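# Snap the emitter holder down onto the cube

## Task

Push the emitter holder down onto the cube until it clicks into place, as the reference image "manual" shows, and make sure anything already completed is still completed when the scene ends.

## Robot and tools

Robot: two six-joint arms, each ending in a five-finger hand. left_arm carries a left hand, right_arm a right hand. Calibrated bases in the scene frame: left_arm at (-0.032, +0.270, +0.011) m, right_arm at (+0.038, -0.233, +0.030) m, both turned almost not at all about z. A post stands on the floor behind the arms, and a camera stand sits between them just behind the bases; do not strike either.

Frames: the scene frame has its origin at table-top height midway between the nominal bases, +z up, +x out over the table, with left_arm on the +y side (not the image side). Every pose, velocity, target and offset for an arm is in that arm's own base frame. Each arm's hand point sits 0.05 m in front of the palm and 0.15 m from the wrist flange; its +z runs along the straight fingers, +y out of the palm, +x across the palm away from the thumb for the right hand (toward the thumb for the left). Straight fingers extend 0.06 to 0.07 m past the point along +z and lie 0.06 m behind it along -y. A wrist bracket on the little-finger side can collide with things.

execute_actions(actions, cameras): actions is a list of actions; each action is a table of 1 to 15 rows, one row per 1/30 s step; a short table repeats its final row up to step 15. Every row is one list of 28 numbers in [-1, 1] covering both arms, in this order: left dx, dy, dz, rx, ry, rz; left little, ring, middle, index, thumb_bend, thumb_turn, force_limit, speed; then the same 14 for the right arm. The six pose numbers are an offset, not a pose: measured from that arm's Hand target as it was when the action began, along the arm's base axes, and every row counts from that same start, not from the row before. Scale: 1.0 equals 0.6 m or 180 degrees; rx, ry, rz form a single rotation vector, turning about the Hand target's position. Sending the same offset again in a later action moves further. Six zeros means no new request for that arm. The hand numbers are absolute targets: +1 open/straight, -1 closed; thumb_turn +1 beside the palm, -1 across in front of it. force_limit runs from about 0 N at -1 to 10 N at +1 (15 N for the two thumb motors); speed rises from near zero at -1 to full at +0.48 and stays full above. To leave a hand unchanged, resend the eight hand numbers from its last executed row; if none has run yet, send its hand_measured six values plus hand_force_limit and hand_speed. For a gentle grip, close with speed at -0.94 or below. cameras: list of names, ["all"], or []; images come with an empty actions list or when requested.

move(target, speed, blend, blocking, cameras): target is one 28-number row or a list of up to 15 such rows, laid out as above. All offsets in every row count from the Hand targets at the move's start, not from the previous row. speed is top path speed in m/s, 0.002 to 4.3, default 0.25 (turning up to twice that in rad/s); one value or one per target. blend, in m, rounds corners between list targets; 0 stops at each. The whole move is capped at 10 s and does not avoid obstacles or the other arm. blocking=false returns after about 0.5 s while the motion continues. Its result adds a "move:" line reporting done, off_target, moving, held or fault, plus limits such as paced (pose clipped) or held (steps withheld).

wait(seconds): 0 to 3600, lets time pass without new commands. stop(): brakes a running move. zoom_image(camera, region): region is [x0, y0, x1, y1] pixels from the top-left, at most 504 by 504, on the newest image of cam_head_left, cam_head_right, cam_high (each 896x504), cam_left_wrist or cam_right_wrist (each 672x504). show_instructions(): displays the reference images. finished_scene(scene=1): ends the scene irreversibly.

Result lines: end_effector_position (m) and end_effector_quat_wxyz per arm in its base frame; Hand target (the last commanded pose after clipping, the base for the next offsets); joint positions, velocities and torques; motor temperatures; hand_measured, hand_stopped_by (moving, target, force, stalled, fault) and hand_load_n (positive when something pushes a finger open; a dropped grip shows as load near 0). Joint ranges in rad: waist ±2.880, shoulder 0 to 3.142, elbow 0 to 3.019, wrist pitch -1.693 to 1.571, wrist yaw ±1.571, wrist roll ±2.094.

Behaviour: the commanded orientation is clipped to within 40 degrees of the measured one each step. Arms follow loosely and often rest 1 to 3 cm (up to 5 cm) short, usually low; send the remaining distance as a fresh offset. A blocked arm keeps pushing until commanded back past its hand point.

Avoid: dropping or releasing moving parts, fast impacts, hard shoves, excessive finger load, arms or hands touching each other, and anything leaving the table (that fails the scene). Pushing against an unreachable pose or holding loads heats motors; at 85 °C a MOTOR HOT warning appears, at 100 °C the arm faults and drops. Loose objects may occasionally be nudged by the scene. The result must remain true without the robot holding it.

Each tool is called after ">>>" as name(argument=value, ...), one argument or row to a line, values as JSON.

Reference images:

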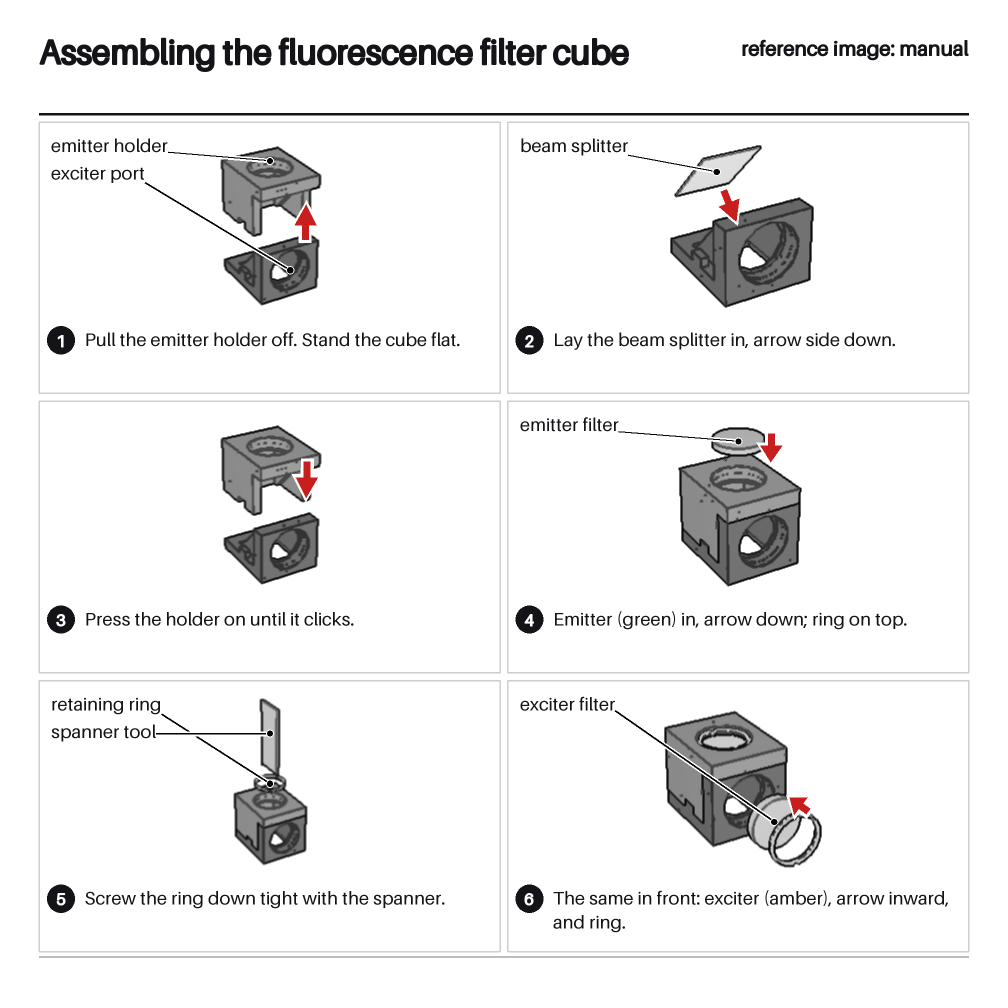

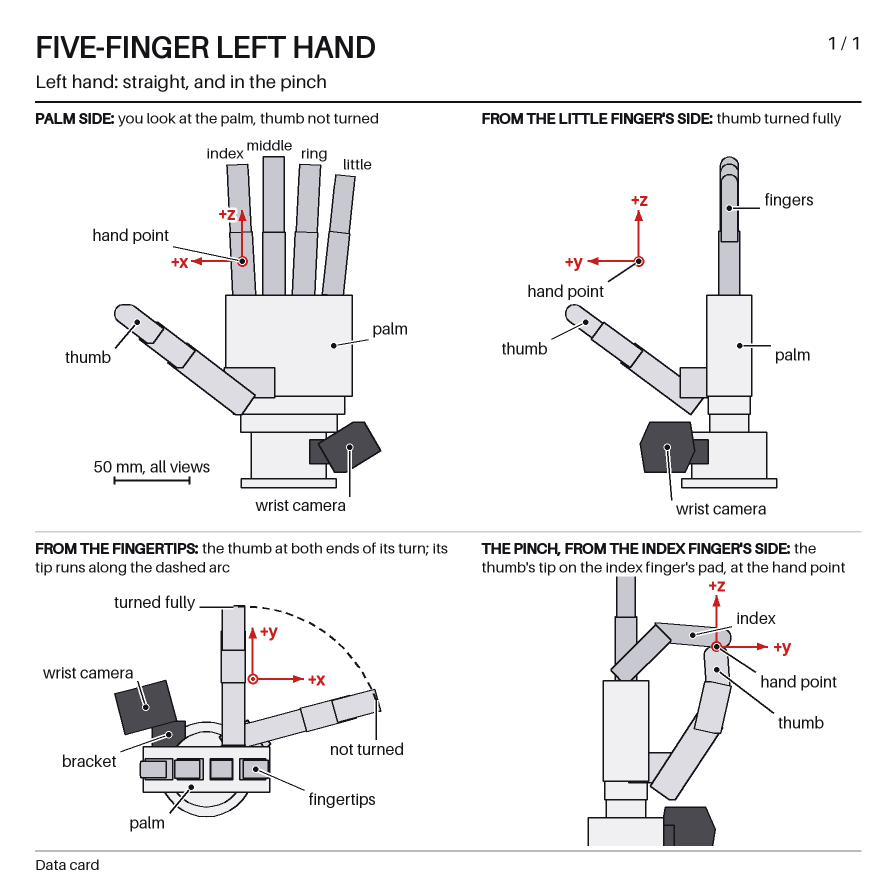

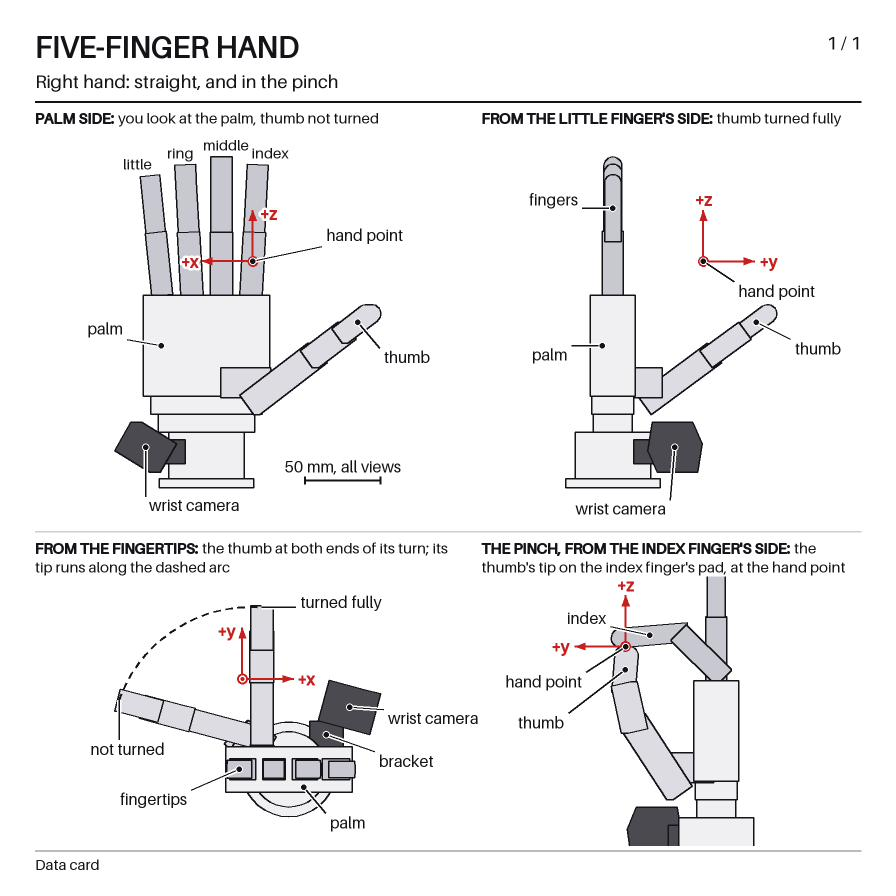

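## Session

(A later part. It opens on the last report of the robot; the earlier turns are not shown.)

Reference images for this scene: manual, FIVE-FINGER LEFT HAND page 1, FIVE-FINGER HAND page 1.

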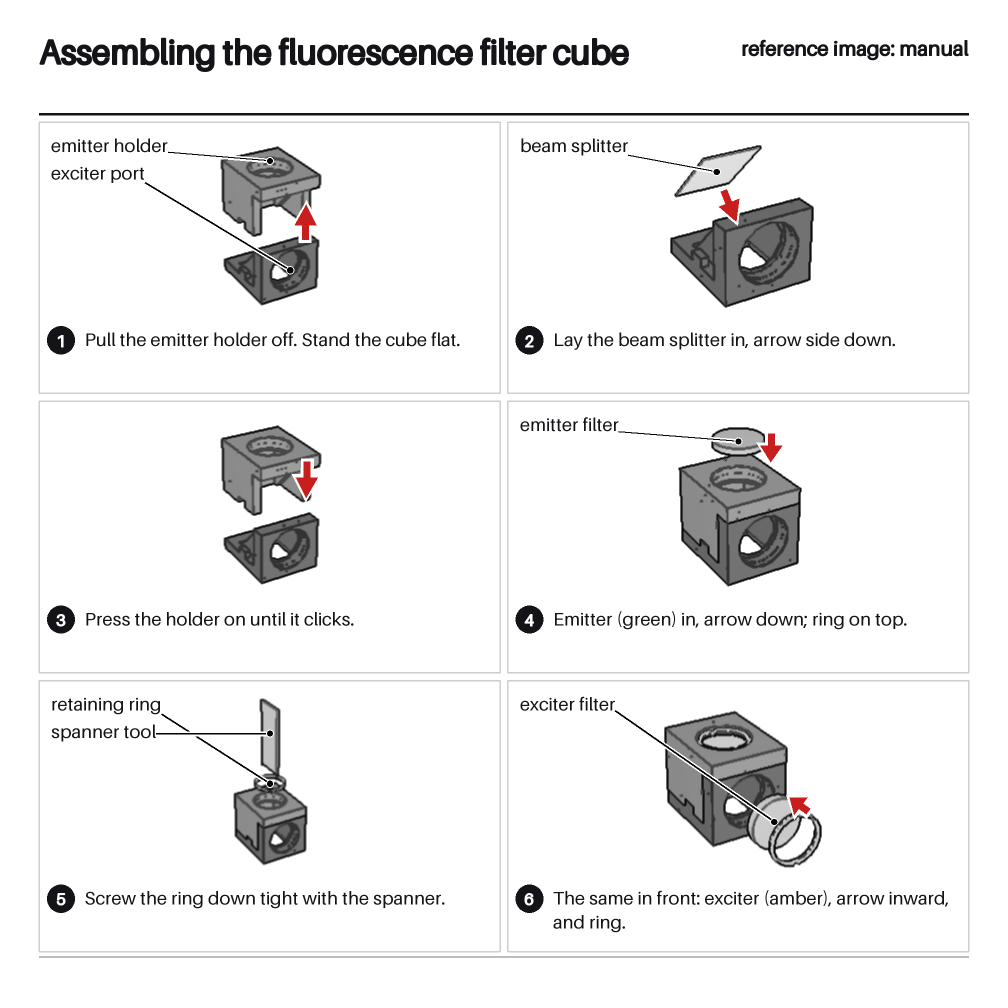

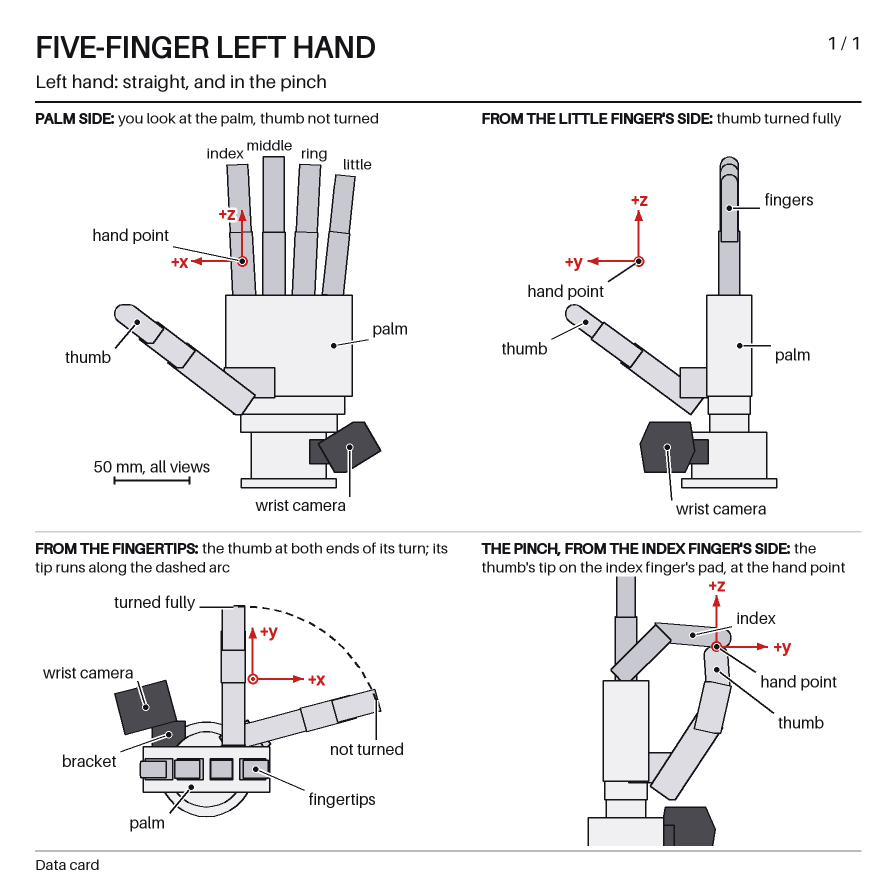

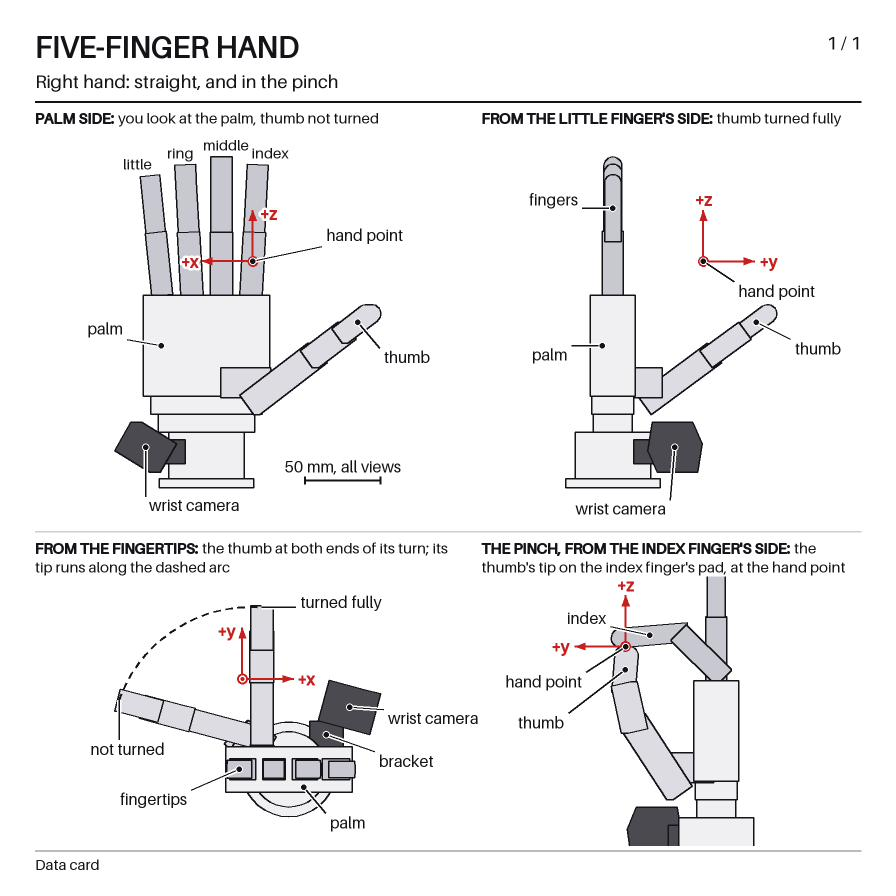

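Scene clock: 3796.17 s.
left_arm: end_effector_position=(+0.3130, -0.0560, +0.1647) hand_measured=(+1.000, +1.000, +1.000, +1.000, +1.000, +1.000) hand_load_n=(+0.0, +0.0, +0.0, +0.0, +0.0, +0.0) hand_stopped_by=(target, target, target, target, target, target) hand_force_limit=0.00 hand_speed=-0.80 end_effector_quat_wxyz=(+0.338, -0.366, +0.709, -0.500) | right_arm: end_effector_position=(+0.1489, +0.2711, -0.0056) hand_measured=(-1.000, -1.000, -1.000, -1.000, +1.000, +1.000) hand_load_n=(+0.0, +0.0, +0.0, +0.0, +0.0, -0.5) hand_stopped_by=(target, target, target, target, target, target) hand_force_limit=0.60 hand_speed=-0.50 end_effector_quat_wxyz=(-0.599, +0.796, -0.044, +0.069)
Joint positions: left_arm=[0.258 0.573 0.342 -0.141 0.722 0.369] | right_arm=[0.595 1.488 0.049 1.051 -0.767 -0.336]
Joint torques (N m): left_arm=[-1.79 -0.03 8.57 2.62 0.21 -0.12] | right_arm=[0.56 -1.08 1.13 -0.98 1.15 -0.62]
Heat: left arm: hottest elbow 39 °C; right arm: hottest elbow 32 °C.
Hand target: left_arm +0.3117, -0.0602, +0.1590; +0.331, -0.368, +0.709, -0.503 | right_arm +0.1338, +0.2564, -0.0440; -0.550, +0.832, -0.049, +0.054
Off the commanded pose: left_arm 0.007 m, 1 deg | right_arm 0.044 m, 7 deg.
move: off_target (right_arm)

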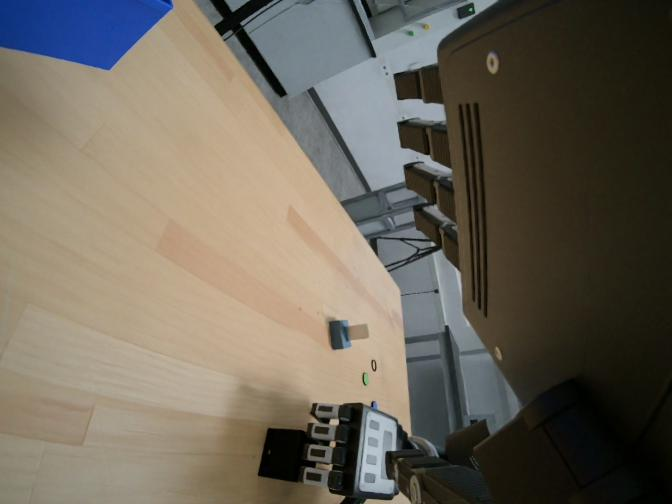

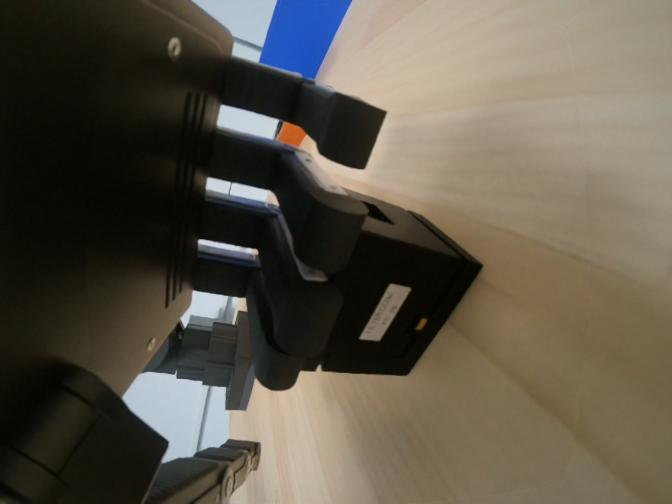

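>>> zoom_image(
  camera="cam_right_wrist",
  region=[400, 235, 490, 325],
)

>>> zoom_image(
  camera="cam_right_wrist",
  region=[350, 295, 440, 385],
)

>>> zoom_image(
  camera="cam_left_wrist",
  region=[256, 425, 316, 485],
)

Scaled by 5.600 from the camera's image (finer frame: 960x720).

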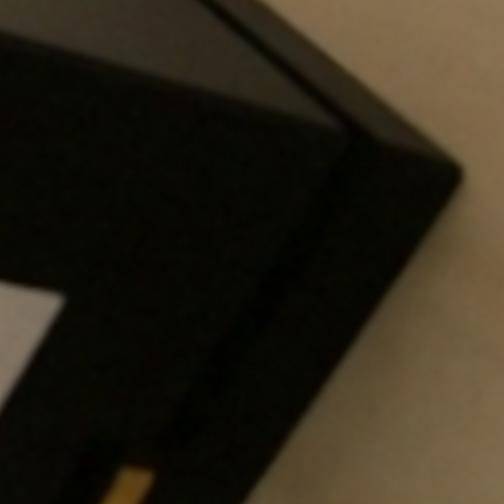

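Scaled by 5.600 from the camera's image (finer frame: 960x720).

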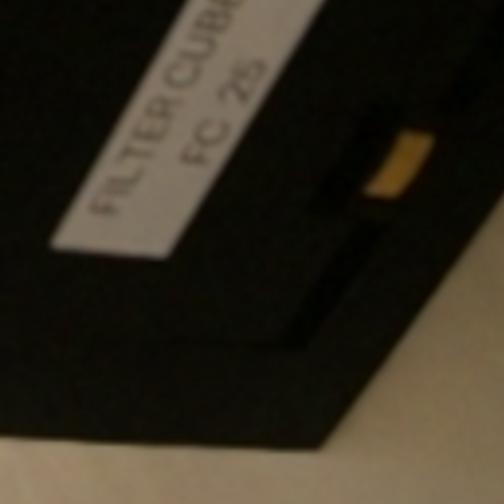

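Scaled by 8.400 from the camera's image (finer frame: 960x720).

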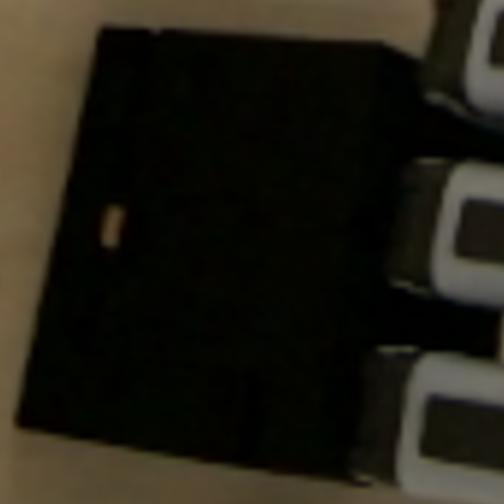

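>>> zoom_image(
  camera="cam_right_wrist",
  region=[290, 320, 370, 400],
)

Scaled by 6.300 from the camera's image (finer frame: 960x720).

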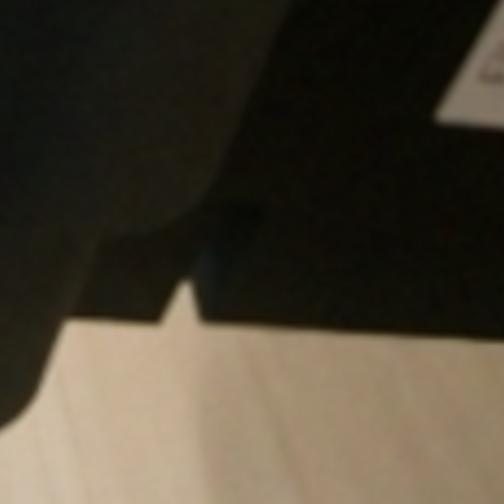

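>>> move(
  target=[0,0,0,0,0,0,1,1,1,1,1,1,0,-0.8,-0.003,-0.006,-0.022,-0.01,0,0,-1,-1,-1,-1,1,1,0.6,-0.5],
  speed=0.03,
  cameras=["cam_left_wrist","cam_right_wrist"],
)

>>> zoom_image(
  camera="cam_left_wrist",
  region=[246, 425, 320, 495],
)

>>> zoom_image(
  camera="cam_right_wrist",
  region=[290, 230, 480, 400],
)

Scene clock: 3820.27 s.
left_arm: end_effector_position=(+0.3130, -0.0560, +0.1647) hand_measured=(+1.000, +1.000, +1.000, +1.000, +1.000, +1.000) hand_load_n=(+0.0, +0.0, +0.0, +0.0, +0.0, +0.0) hand_stopped_by=(target, target, target, target, target, target) hand_force_limit=0.00 hand_speed=-0.80 end_effector_quat_wxyz=(+0.338, -0.366, +0.709, -0.500) | right_arm: end_effector_position=(+0.1492, +0.2711, -0.0061) hand_measured=(-1.000, -1.000, -1.000, -1.000, +1.000, +1.000) hand_load_n=(+0.5, +0.0, +0.0, +0.0, +0.0, +0.0) hand_stopped_by=(target, target, target, target, target, target) hand_force_limit=0.60 hand_speed=-0.50 end_effector_quat_wxyz=(-0.599, +0.797, -0.041, +0.072)
Joint positions: left_arm=[0.258 0.573 0.342 -0.141 0.722 0.369] | right_arm=[0.598 1.488 0.049 1.051 -0.764 -0.343]
Joint torques (N m): left_arm=[-1.44 -0.03 8.57 2.5 0.21 -0.13] | right_arm=[0.62 0.73 0.81 -1.36 1.54 -0.79]
Heat: left arm: hottest elbow 39 °C; right arm: hottest elbow 31 °C.
Hand target: left_arm +0.3117, -0.0602, +0.1590; +0.331, -0.368, +0.709, -0.503 | right_arm +0.1320, +0.2529, -0.0572; -0.537, +0.840, -0.048, +0.054
Off the commanded pose: left_arm 0.007 m, 1 deg | right_arm 0.057 m, 9 deg.
move: off_target (right_arm)

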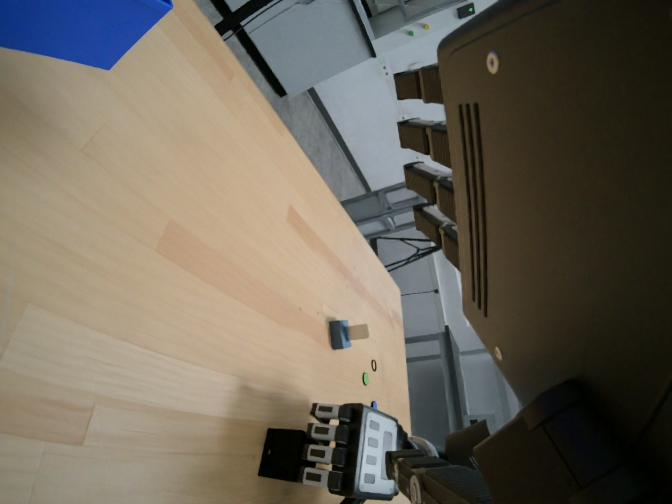

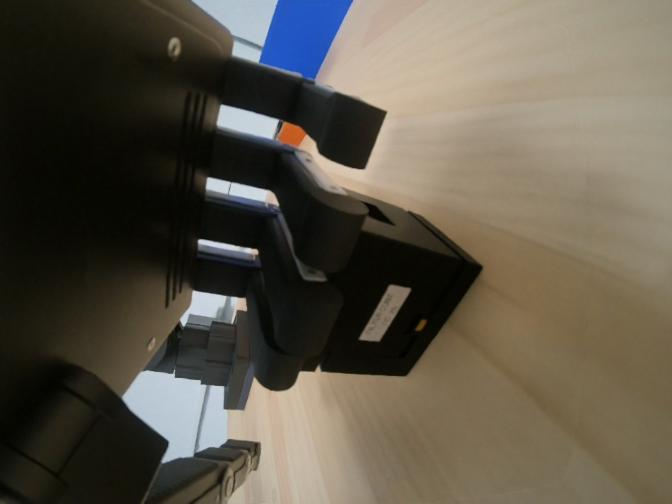

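Scaled by 6.811 from the camera's image (finer frame: 960x720).

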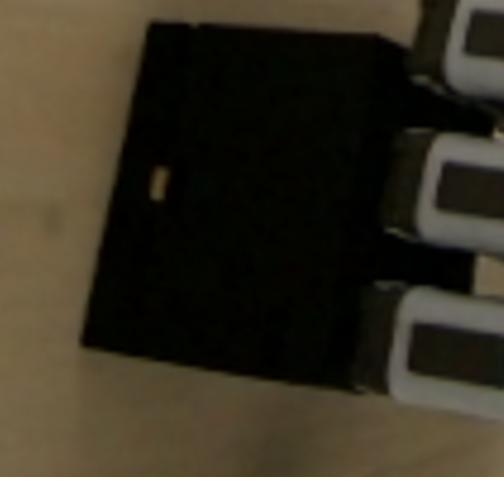

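Scaled by 2.653 from the camera's image (finer frame: 960x720).

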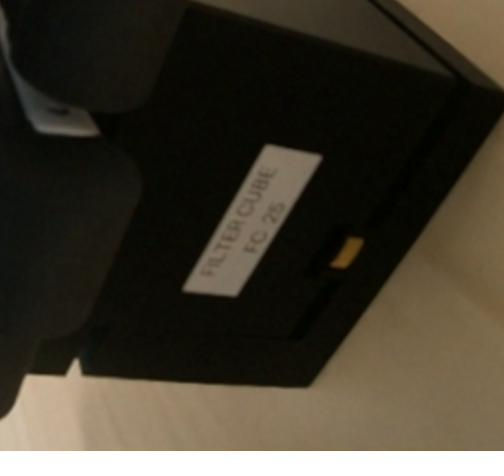

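>>> execute_actions(
  actions=[],
)

Scene clock: 3828.33 s.
left_arm: end_effector_position=(+0.3130, -0.0560, +0.1647) hand_measured=(+1.000, +1.000, +1.000, +1.000, +1.000, +1.000) hand_load_n=(+0.0, +0.0, +0.0, +0.0, +0.0, -0.5) hand_stopped_by=(target, target, target, target, target, target) hand_force_limit=0.00 hand_speed=-0.80 end_effector_quat_wxyz=(+0.338, -0.366, +0.709, -0.500) | right_arm: end_effector_position=(+0.1492, +0.2711, -0.0061) hand_measured=(-1.000, -1.000, -1.000, -1.000, +1.000, +1.000) hand_load_n=(+0.0, -0.5, +0.0, +0.0, +0.0, +0.0) hand_stopped_by=(target, target, target, target, target, target) hand_force_limit=0.60 hand_speed=-0.50 end_effector_quat_wxyz=(-0.599, +0.797, -0.041, +0.072)
Joint positions: left_arm=[0.258 0.573 0.342 -0.141 0.722 0.369] | right_arm=[0.598 1.488 0.049 1.051 -0.764 -0.343]
Joint velocities: within noise
Joint torques (N m): left_arm=[-1.73 -0.03 8.58 2.61 0.19 -0.12] | right_arm=[0.73 0.85 0.79 -1.36 1.55 -0.81]
Motor temperatures (°C): left_arm=[26 23 39 27 24 24] | right_arm=[26 24 30 24 27 26]
Heat: left arm: hottest elbow 39 °C; right arm: hottest elbow 30 °C.
Hand target: left_arm +0.3117, -0.0602, +0.1590; +0.331, -0.368, +0.709, -0.503 | right_arm +0.1320, +0.2529, -0.0572; -0.537, +0.840, -0.048, +0.055
Off the commanded pose: left_arm 0.007 m, 1 deg | right_arm 0.057 m, 9 deg.

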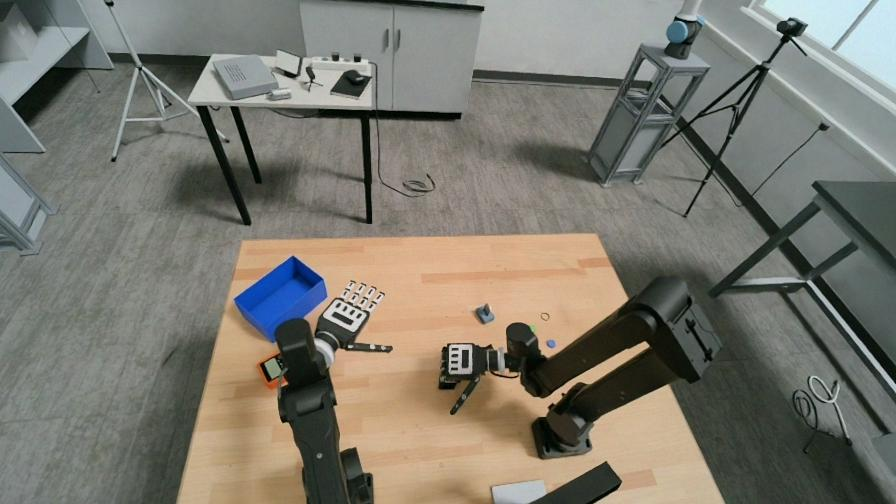

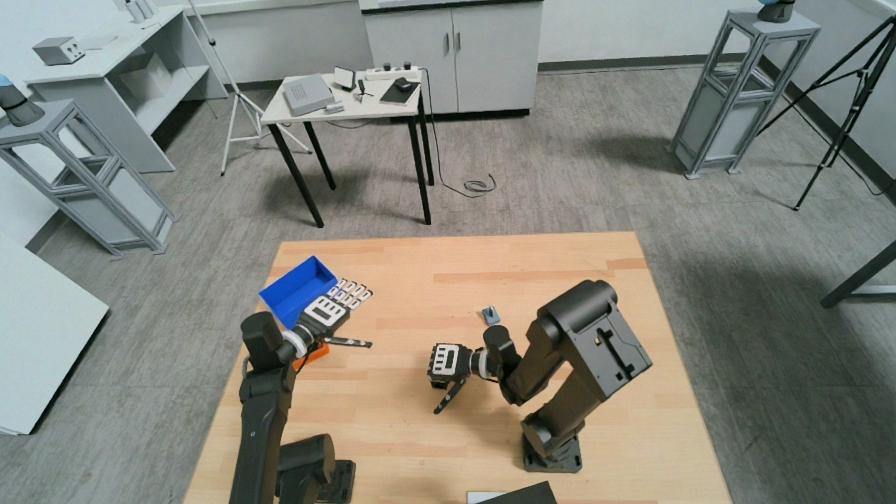

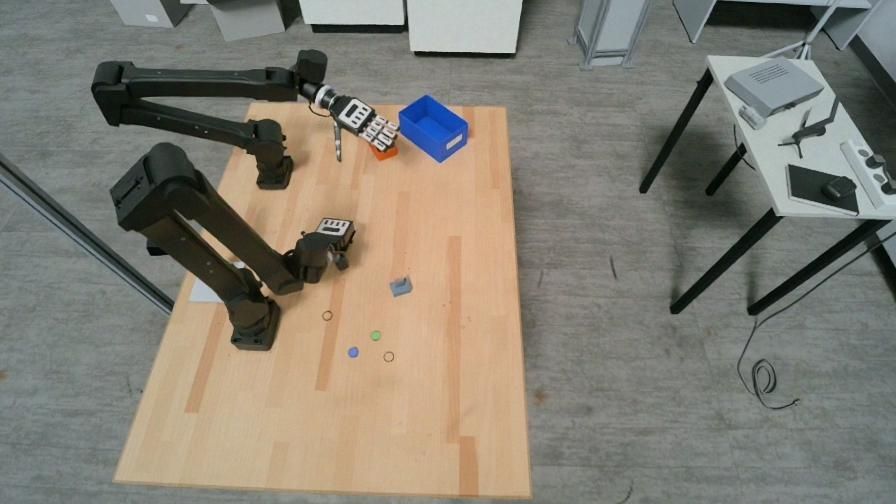

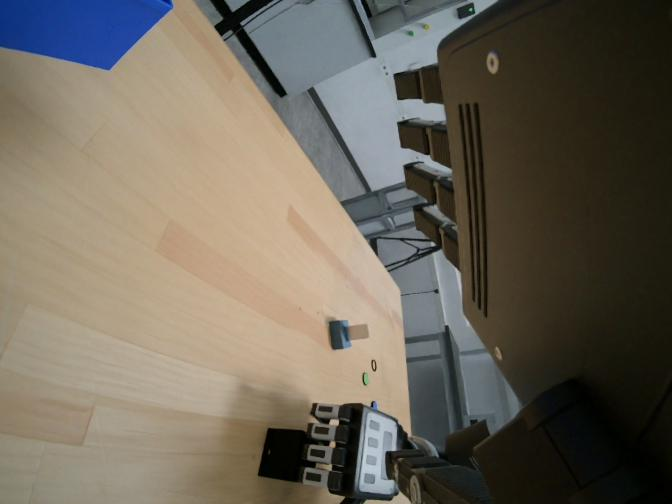

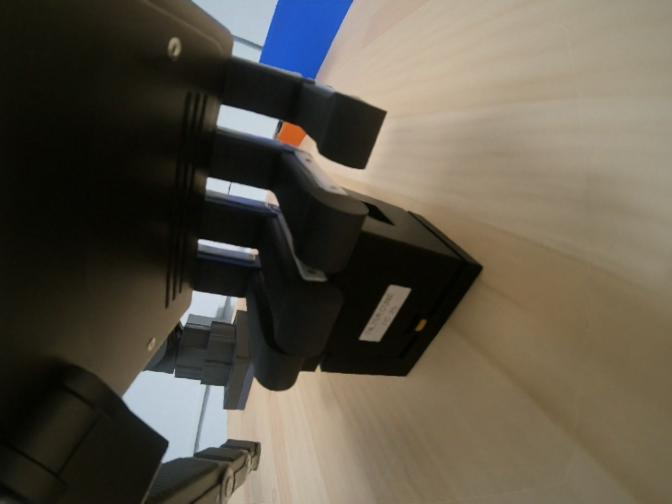

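>>> zoom_image(
  camera="cam_right_wrist",
  region=[300, 180, 500, 390],
)

>>> zoom_image(
  camera="cam_left_wrist",
  region=[246, 425, 320, 495],
)

Scaled by 2.400 from the camera's image (finer frame: 960x720).

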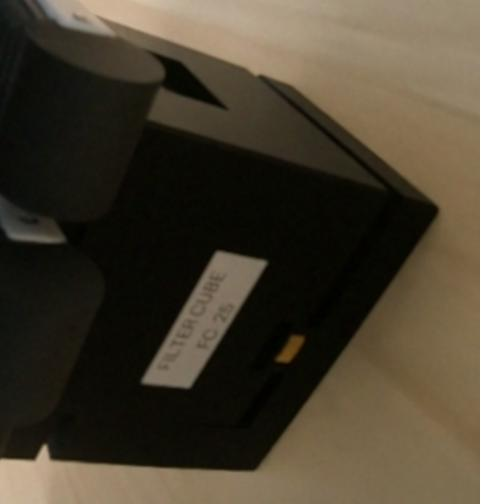

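Scaled by 6.811 from the camera's image (finer frame: 960x720).

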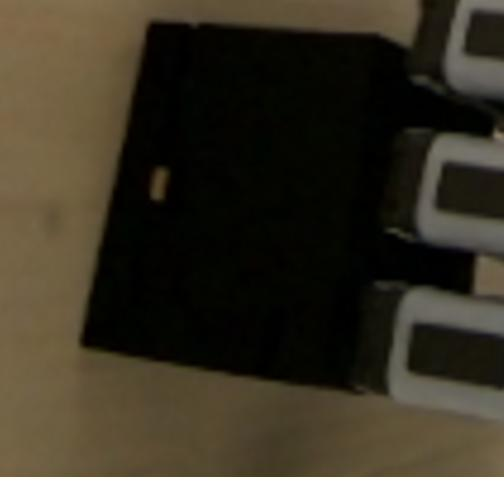

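>>> move(
  target=[0,0,0,0,0,0,1,1,1,1,1,1,0,-0.8,-0.01,-0.01,-0.05,-0.015,0,0,-1,-1,-1,-1,1,1,0.6,-0.5],
  speed=0.03,
  cameras=["cam_right_wrist","cam_left_wrist"],
)

>>> zoom_image(
  camera="cam_right_wrist",
  region=[300, 180, 500, 390],
)

>>> zoom_image(
  camera="cam_left_wrist",
  region=[246, 425, 320, 495],
)

Scene clock: 3838.00 s.
left_arm: end_effector_position=(+0.3130, -0.0560, +0.1647) hand_measured=(+1.000, +1.000, +1.000, +1.000, +1.000, +1.000) hand_load_n=(+0.0, +0.0, +0.0, +0.0, +0.0, +0.0) hand_stopped_by=(target, target, target, target, target, target) hand_force_limit=0.00 hand_speed=-0.80 end_effector_quat_wxyz=(+0.338, -0.366, +0.709, -0.500) | right_arm: end_effector_position=(+0.1531, +0.2756, -0.0008) hand_measured=(-1.000, -1.000, -1.000, -1.000, +1.000, +1.000) hand_load_n=(+0.0, +0.0, +0.0, +0.0, +0.0, +0.0) hand_stopped_by=(target, target, target, target, target, target) hand_force_limit=0.60 hand_speed=-0.50 end_effector_quat_wxyz=(-0.606, +0.790, -0.032, +0.082)
Joint positions: left_arm=[0.258 0.573 0.342 -0.141 0.722 0.369] | right_arm=[0.606 1.493 0.052 1.088 -0.757 -0.342]
Joint torques (N m): left_arm=[-1.55 -0.26 8.58 2.56 0.21 -0.11] | right_arm=[-0.73 -4.89 2.25 1.16 0.08 0.03]
Heat: left arm: hottest elbow 39 °C; right arm: hottest elbow 30 °C.
Hand target: left_arm +0.3117, -0.0602, +0.1590; +0.331, -0.368, +0.709, -0.503 | right_arm +0.1501, +0.2724, -0.0070; -0.599, +0.796, -0.037, +0.077 (not the last commanded pose)
Off the commanded pose: left_arm 0.007 m, 1 deg | right_arm 0.095 m, 13 deg.
move: held (right_arm; a check stopped the path); limits=held
pose unreachable (right arm): on one or more control steps of this call, first in action 0 (counted from 0), this arm could not follow its commanded pose, so it was not sent that pose on those steps. It may still have moved: this result reports where it is.
cause: moving toward the commanded pose would bring two parts of the arm too close to each other (joints 2 (shoulder) and 3 (elbow) lie between them).
Images, in order (width x height): cam_left_wrist 672x504, cam_right_wrist 672x504.

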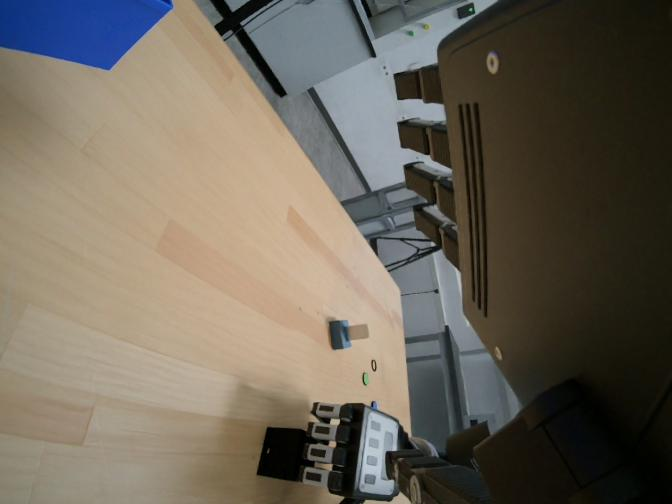

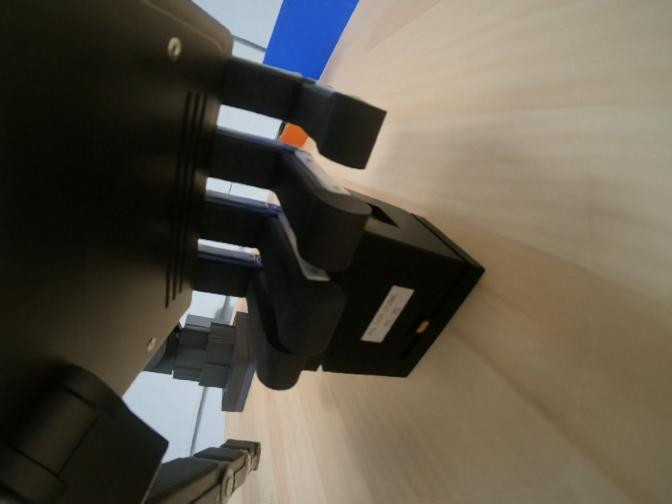

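Scaled by 2.400 from the camera's image (finer frame: 960x720).

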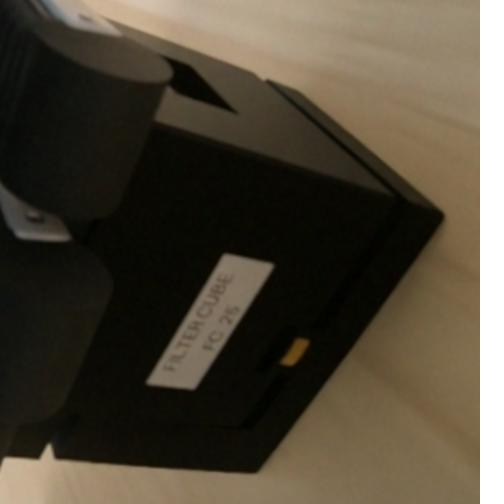

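Scaled by 6.811 from the camera's image (finer frame: 960x720).

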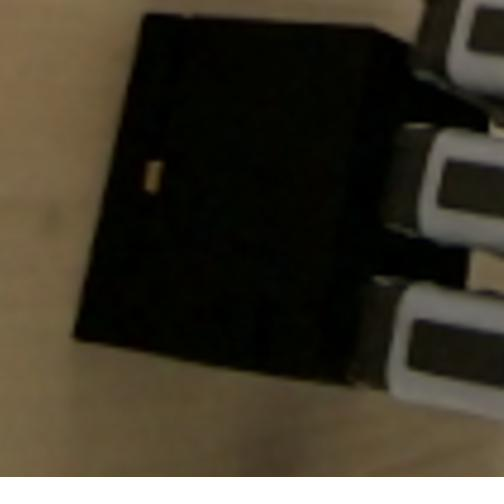

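>>> move(
  target=[
    [0,0,0,0,0,0,1,1,1,1,1,1,0,-0.8,0,0,0.03,0,0,0,-1,-1,-1,-1,1,1,0.6,-0.5],
    [0,0,0,0,0,0,1,1,1,1,1,1,0,-0.8,0,0,0.2,0,0,0,-1,-1,-1,-1,1,1,0.6,-0.5],
  ],
  speed=[0.02,0.1],
  blend=[0.005,0],
  cameras=["cam_right_wrist","cam_left_wrist"],
)

Scene clock: 3893.40 s.
left_arm: end_effector_position=(+0.3130, -0.0560, +0.1647) hand_measured=(+1.000, +1.000, +1.000, +1.000, +1.000, +1.000) hand_load_n=(-0.5, +0.0, -0.5, +0.0, +0.0, -0.5) hand_stopped_by=(target, target, target, target, target, target) hand_force_limit=0.00 hand_speed=-0.80 end_effector_quat_wxyz=(+0.338, -0.366, +0.709, -0.500) | right_arm: end_effector_position=(+0.1331, +0.2616, +0.0826) hand_measured=(-1.000, -1.000, -1.000, -1.000, +1.000, +1.000) hand_load_n=(+0.0, +0.0, +0.0, +0.0, +0.0, +0.0) hand_stopped_by=(target, target, target, target, target, target) hand_force_limit=0.60 hand_speed=-0.50 end_effector_quat_wxyz=(-0.585, +0.808, -0.053, +0.055)
Joint positions: left_arm=[0.258 0.573 0.342 -0.141 0.722 0.369] | right_arm=[0.606 0.65 0.155 0.055 -0.756 -0.341]
Joint torques (N m): left_arm=[-1.67 -0.15 8.5 2.56 0.21 -0.11] | right_arm=[-0.79 -1.49 12.44 1.46 -0.02 0.06]
Heat: left arm: hottest elbow 39 °C; right arm: hottest elbow 29 °C.
Hand target: left_arm +0.3117, -0.0602, +0.1590; +0.331, -0.368, +0.709, -0.503 | right_arm +0.1500, +0.2723, +0.1129; -0.599, +0.796, -0.037, +0.077
Off the commanded pose: left_arm 0.007 m, 1 deg | right_arm 0.036 m, 4 deg.
move: off_target (right_arm)
Images, in order (width x height): cam_left_wrist 672x504, cam_right_wrist 672x504.

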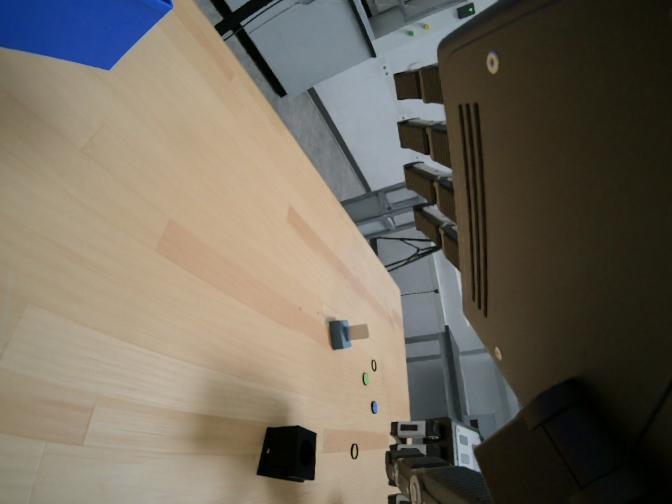

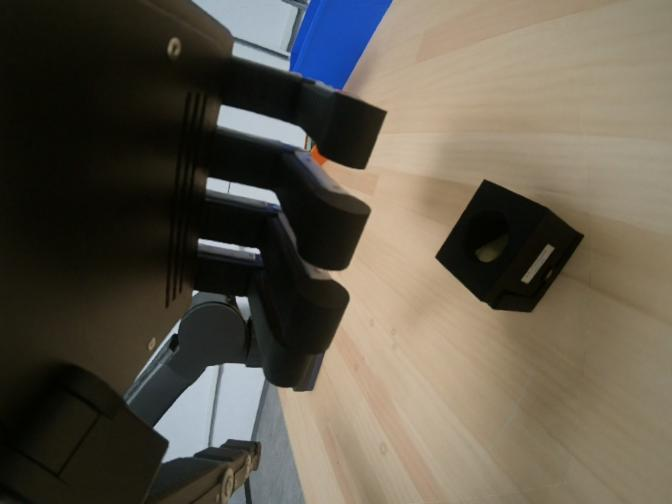

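>>> zoom_image(
  camera="cam_right_wrist",
  region=[420, 160, 600, 330],
)

>>> zoom_image(
  camera="cam_left_wrist",
  region=[240, 415, 330, 495],
)

Scaled by 2.800 from the camera's image (finer frame: 960x720).

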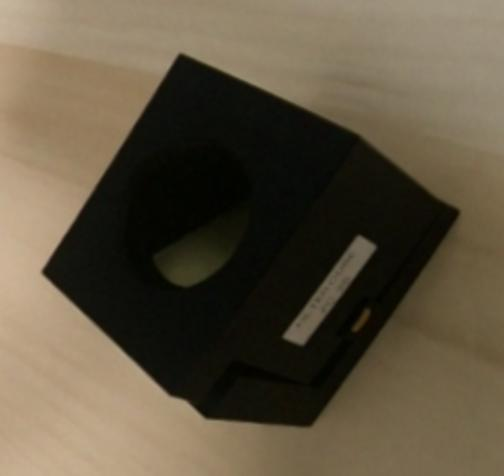

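Scaled by 5.600 from the camera's image (finer frame: 960x720).

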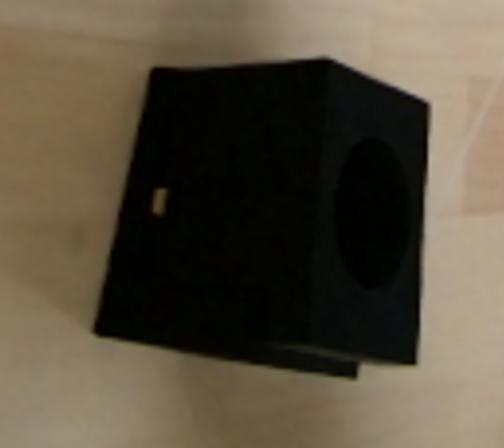

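>>> move(
  target=[0,0,0,0,0,0,1,1,1,1,1,1,0,-0.8,0,-0.12,0.02,-0.4055,0.079,-0.01,-1,-1,-1,-1,1,1,0.6,-0.5],
  speed=0.15,
  cameras=["cam_right_wrist","cam_left_wrist","cam_head_right"],
)

Scene clock: 3911.23 s.
left_arm: end_effector_position=(+0.3130, -0.0560, +0.1647) hand_measured=(+1.000, +1.000, +1.000, +1.000, +1.000, +1.000) hand_load_n=(+0.0, +0.0, +0.0, +0.0, +0.0, -0.5) hand_stopped_by=(target, target, target, target, target, target) hand_force_limit=0.00 hand_speed=-0.80 end_effector_quat_wxyz=(+0.338, -0.366, +0.709, -0.500) | right_arm: end_effector_position=(+0.1415, +0.1830, +0.1098) hand_measured=(-1.000, -1.000, -1.000, -1.000, +1.000, +1.000) hand_load_n=(+0.0, +0.0, +0.0, +0.0, +0.0, +0.0) hand_stopped_by=(target, target, target, target, target, target) hand_force_limit=0.60 hand_speed=-0.50 end_effector_quat_wxyz=(+0.016, +0.998, -0.068, -0.012)
Joint positions: left_arm=[0.258 0.573 0.342 -0.141 0.722 0.369] | right_arm=[0.924 1.21 0.852 -1.253 -0.002 -0.511]
Joint torques (N m): left_arm=[-1.79 -0.21 8.59 2.58 0.21 -0.1] | right_arm=[0.62 -7.53 11.17 0.18 0.24 0.18]
Heat: left arm: hottest elbow 39 °C; right arm: hottest elbow 33 °C.
Hand target: left_arm +0.3117, -0.0602, +0.1590; +0.331, -0.368, +0.709, -0.503 | right_arm +0.1500, +0.2004, +0.1250; +0.001, +0.998, -0.064, +0.000
Off the commanded pose: left_arm 0.007 m, 1 deg | right_arm 0.024 m, 2 deg.
move: off_target (right_arm)
Images, in order (width x height): cam_head_right 896x504, cam_left_wrist 672x504, cam_right_wrist 672x504.

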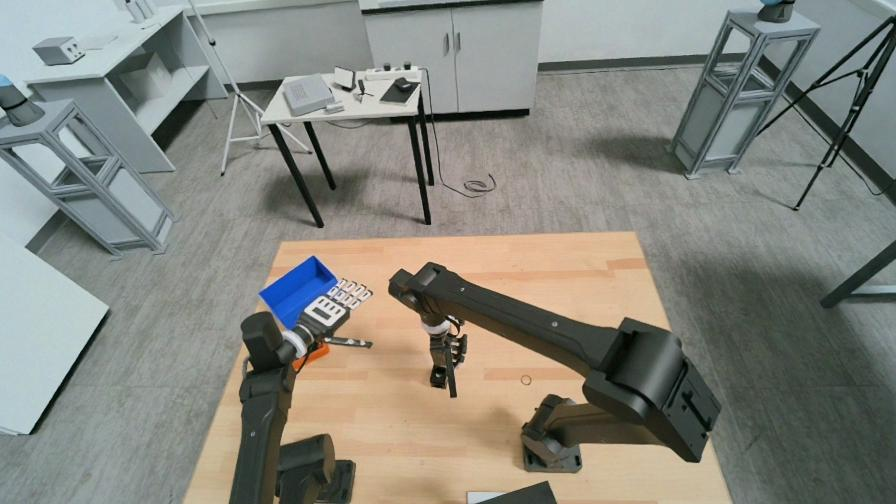

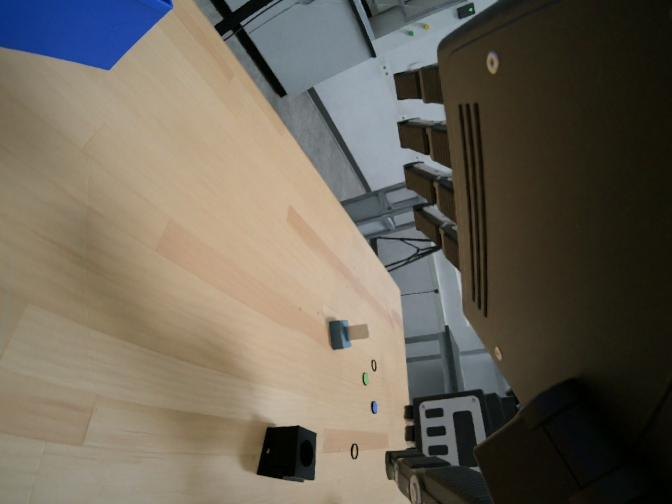

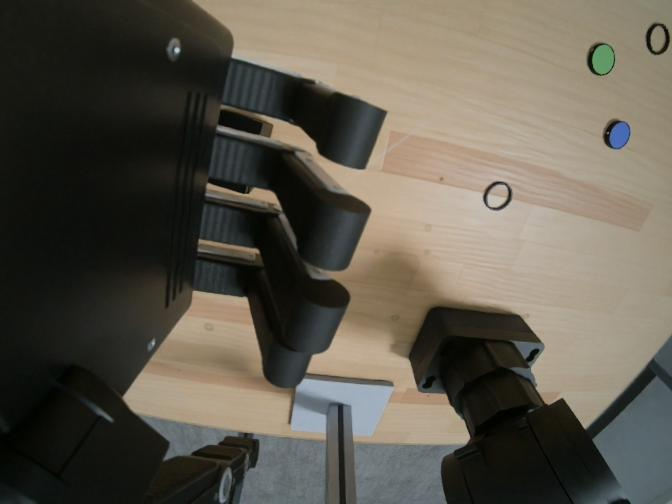

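>>> zoom_image(
  camera="cam_head_right",
  region=[390, 300, 510, 410],
)

>>> zoom_image(
  camera="cam_left_wrist",
  region=[240, 360, 520, 504],
)

>>> zoom_image(
  camera="cam_right_wrist",
  region=[190, 50, 400, 230],
)

Scaled by 4.200.

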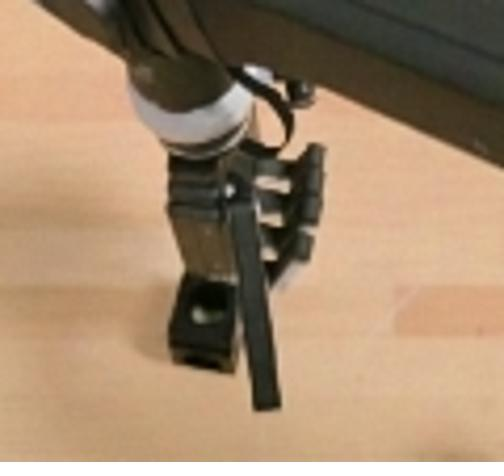

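Scaled by 1.800 from the camera's image (finer frame: 960x720).

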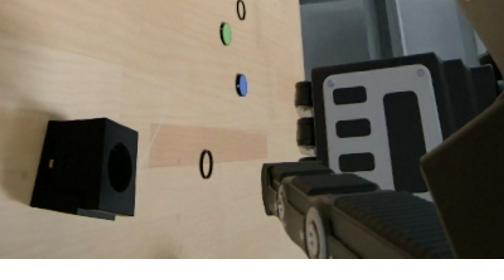

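Scaled by 2.400 from the camera's image (finer frame: 960x720).

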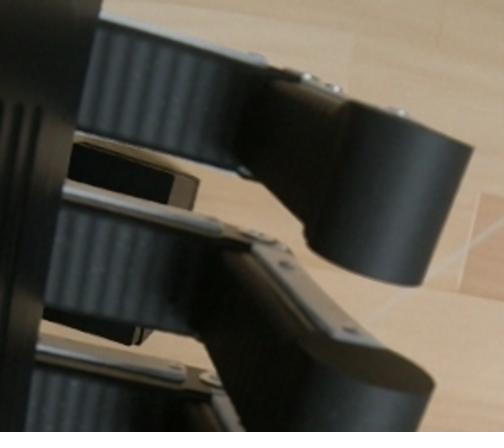

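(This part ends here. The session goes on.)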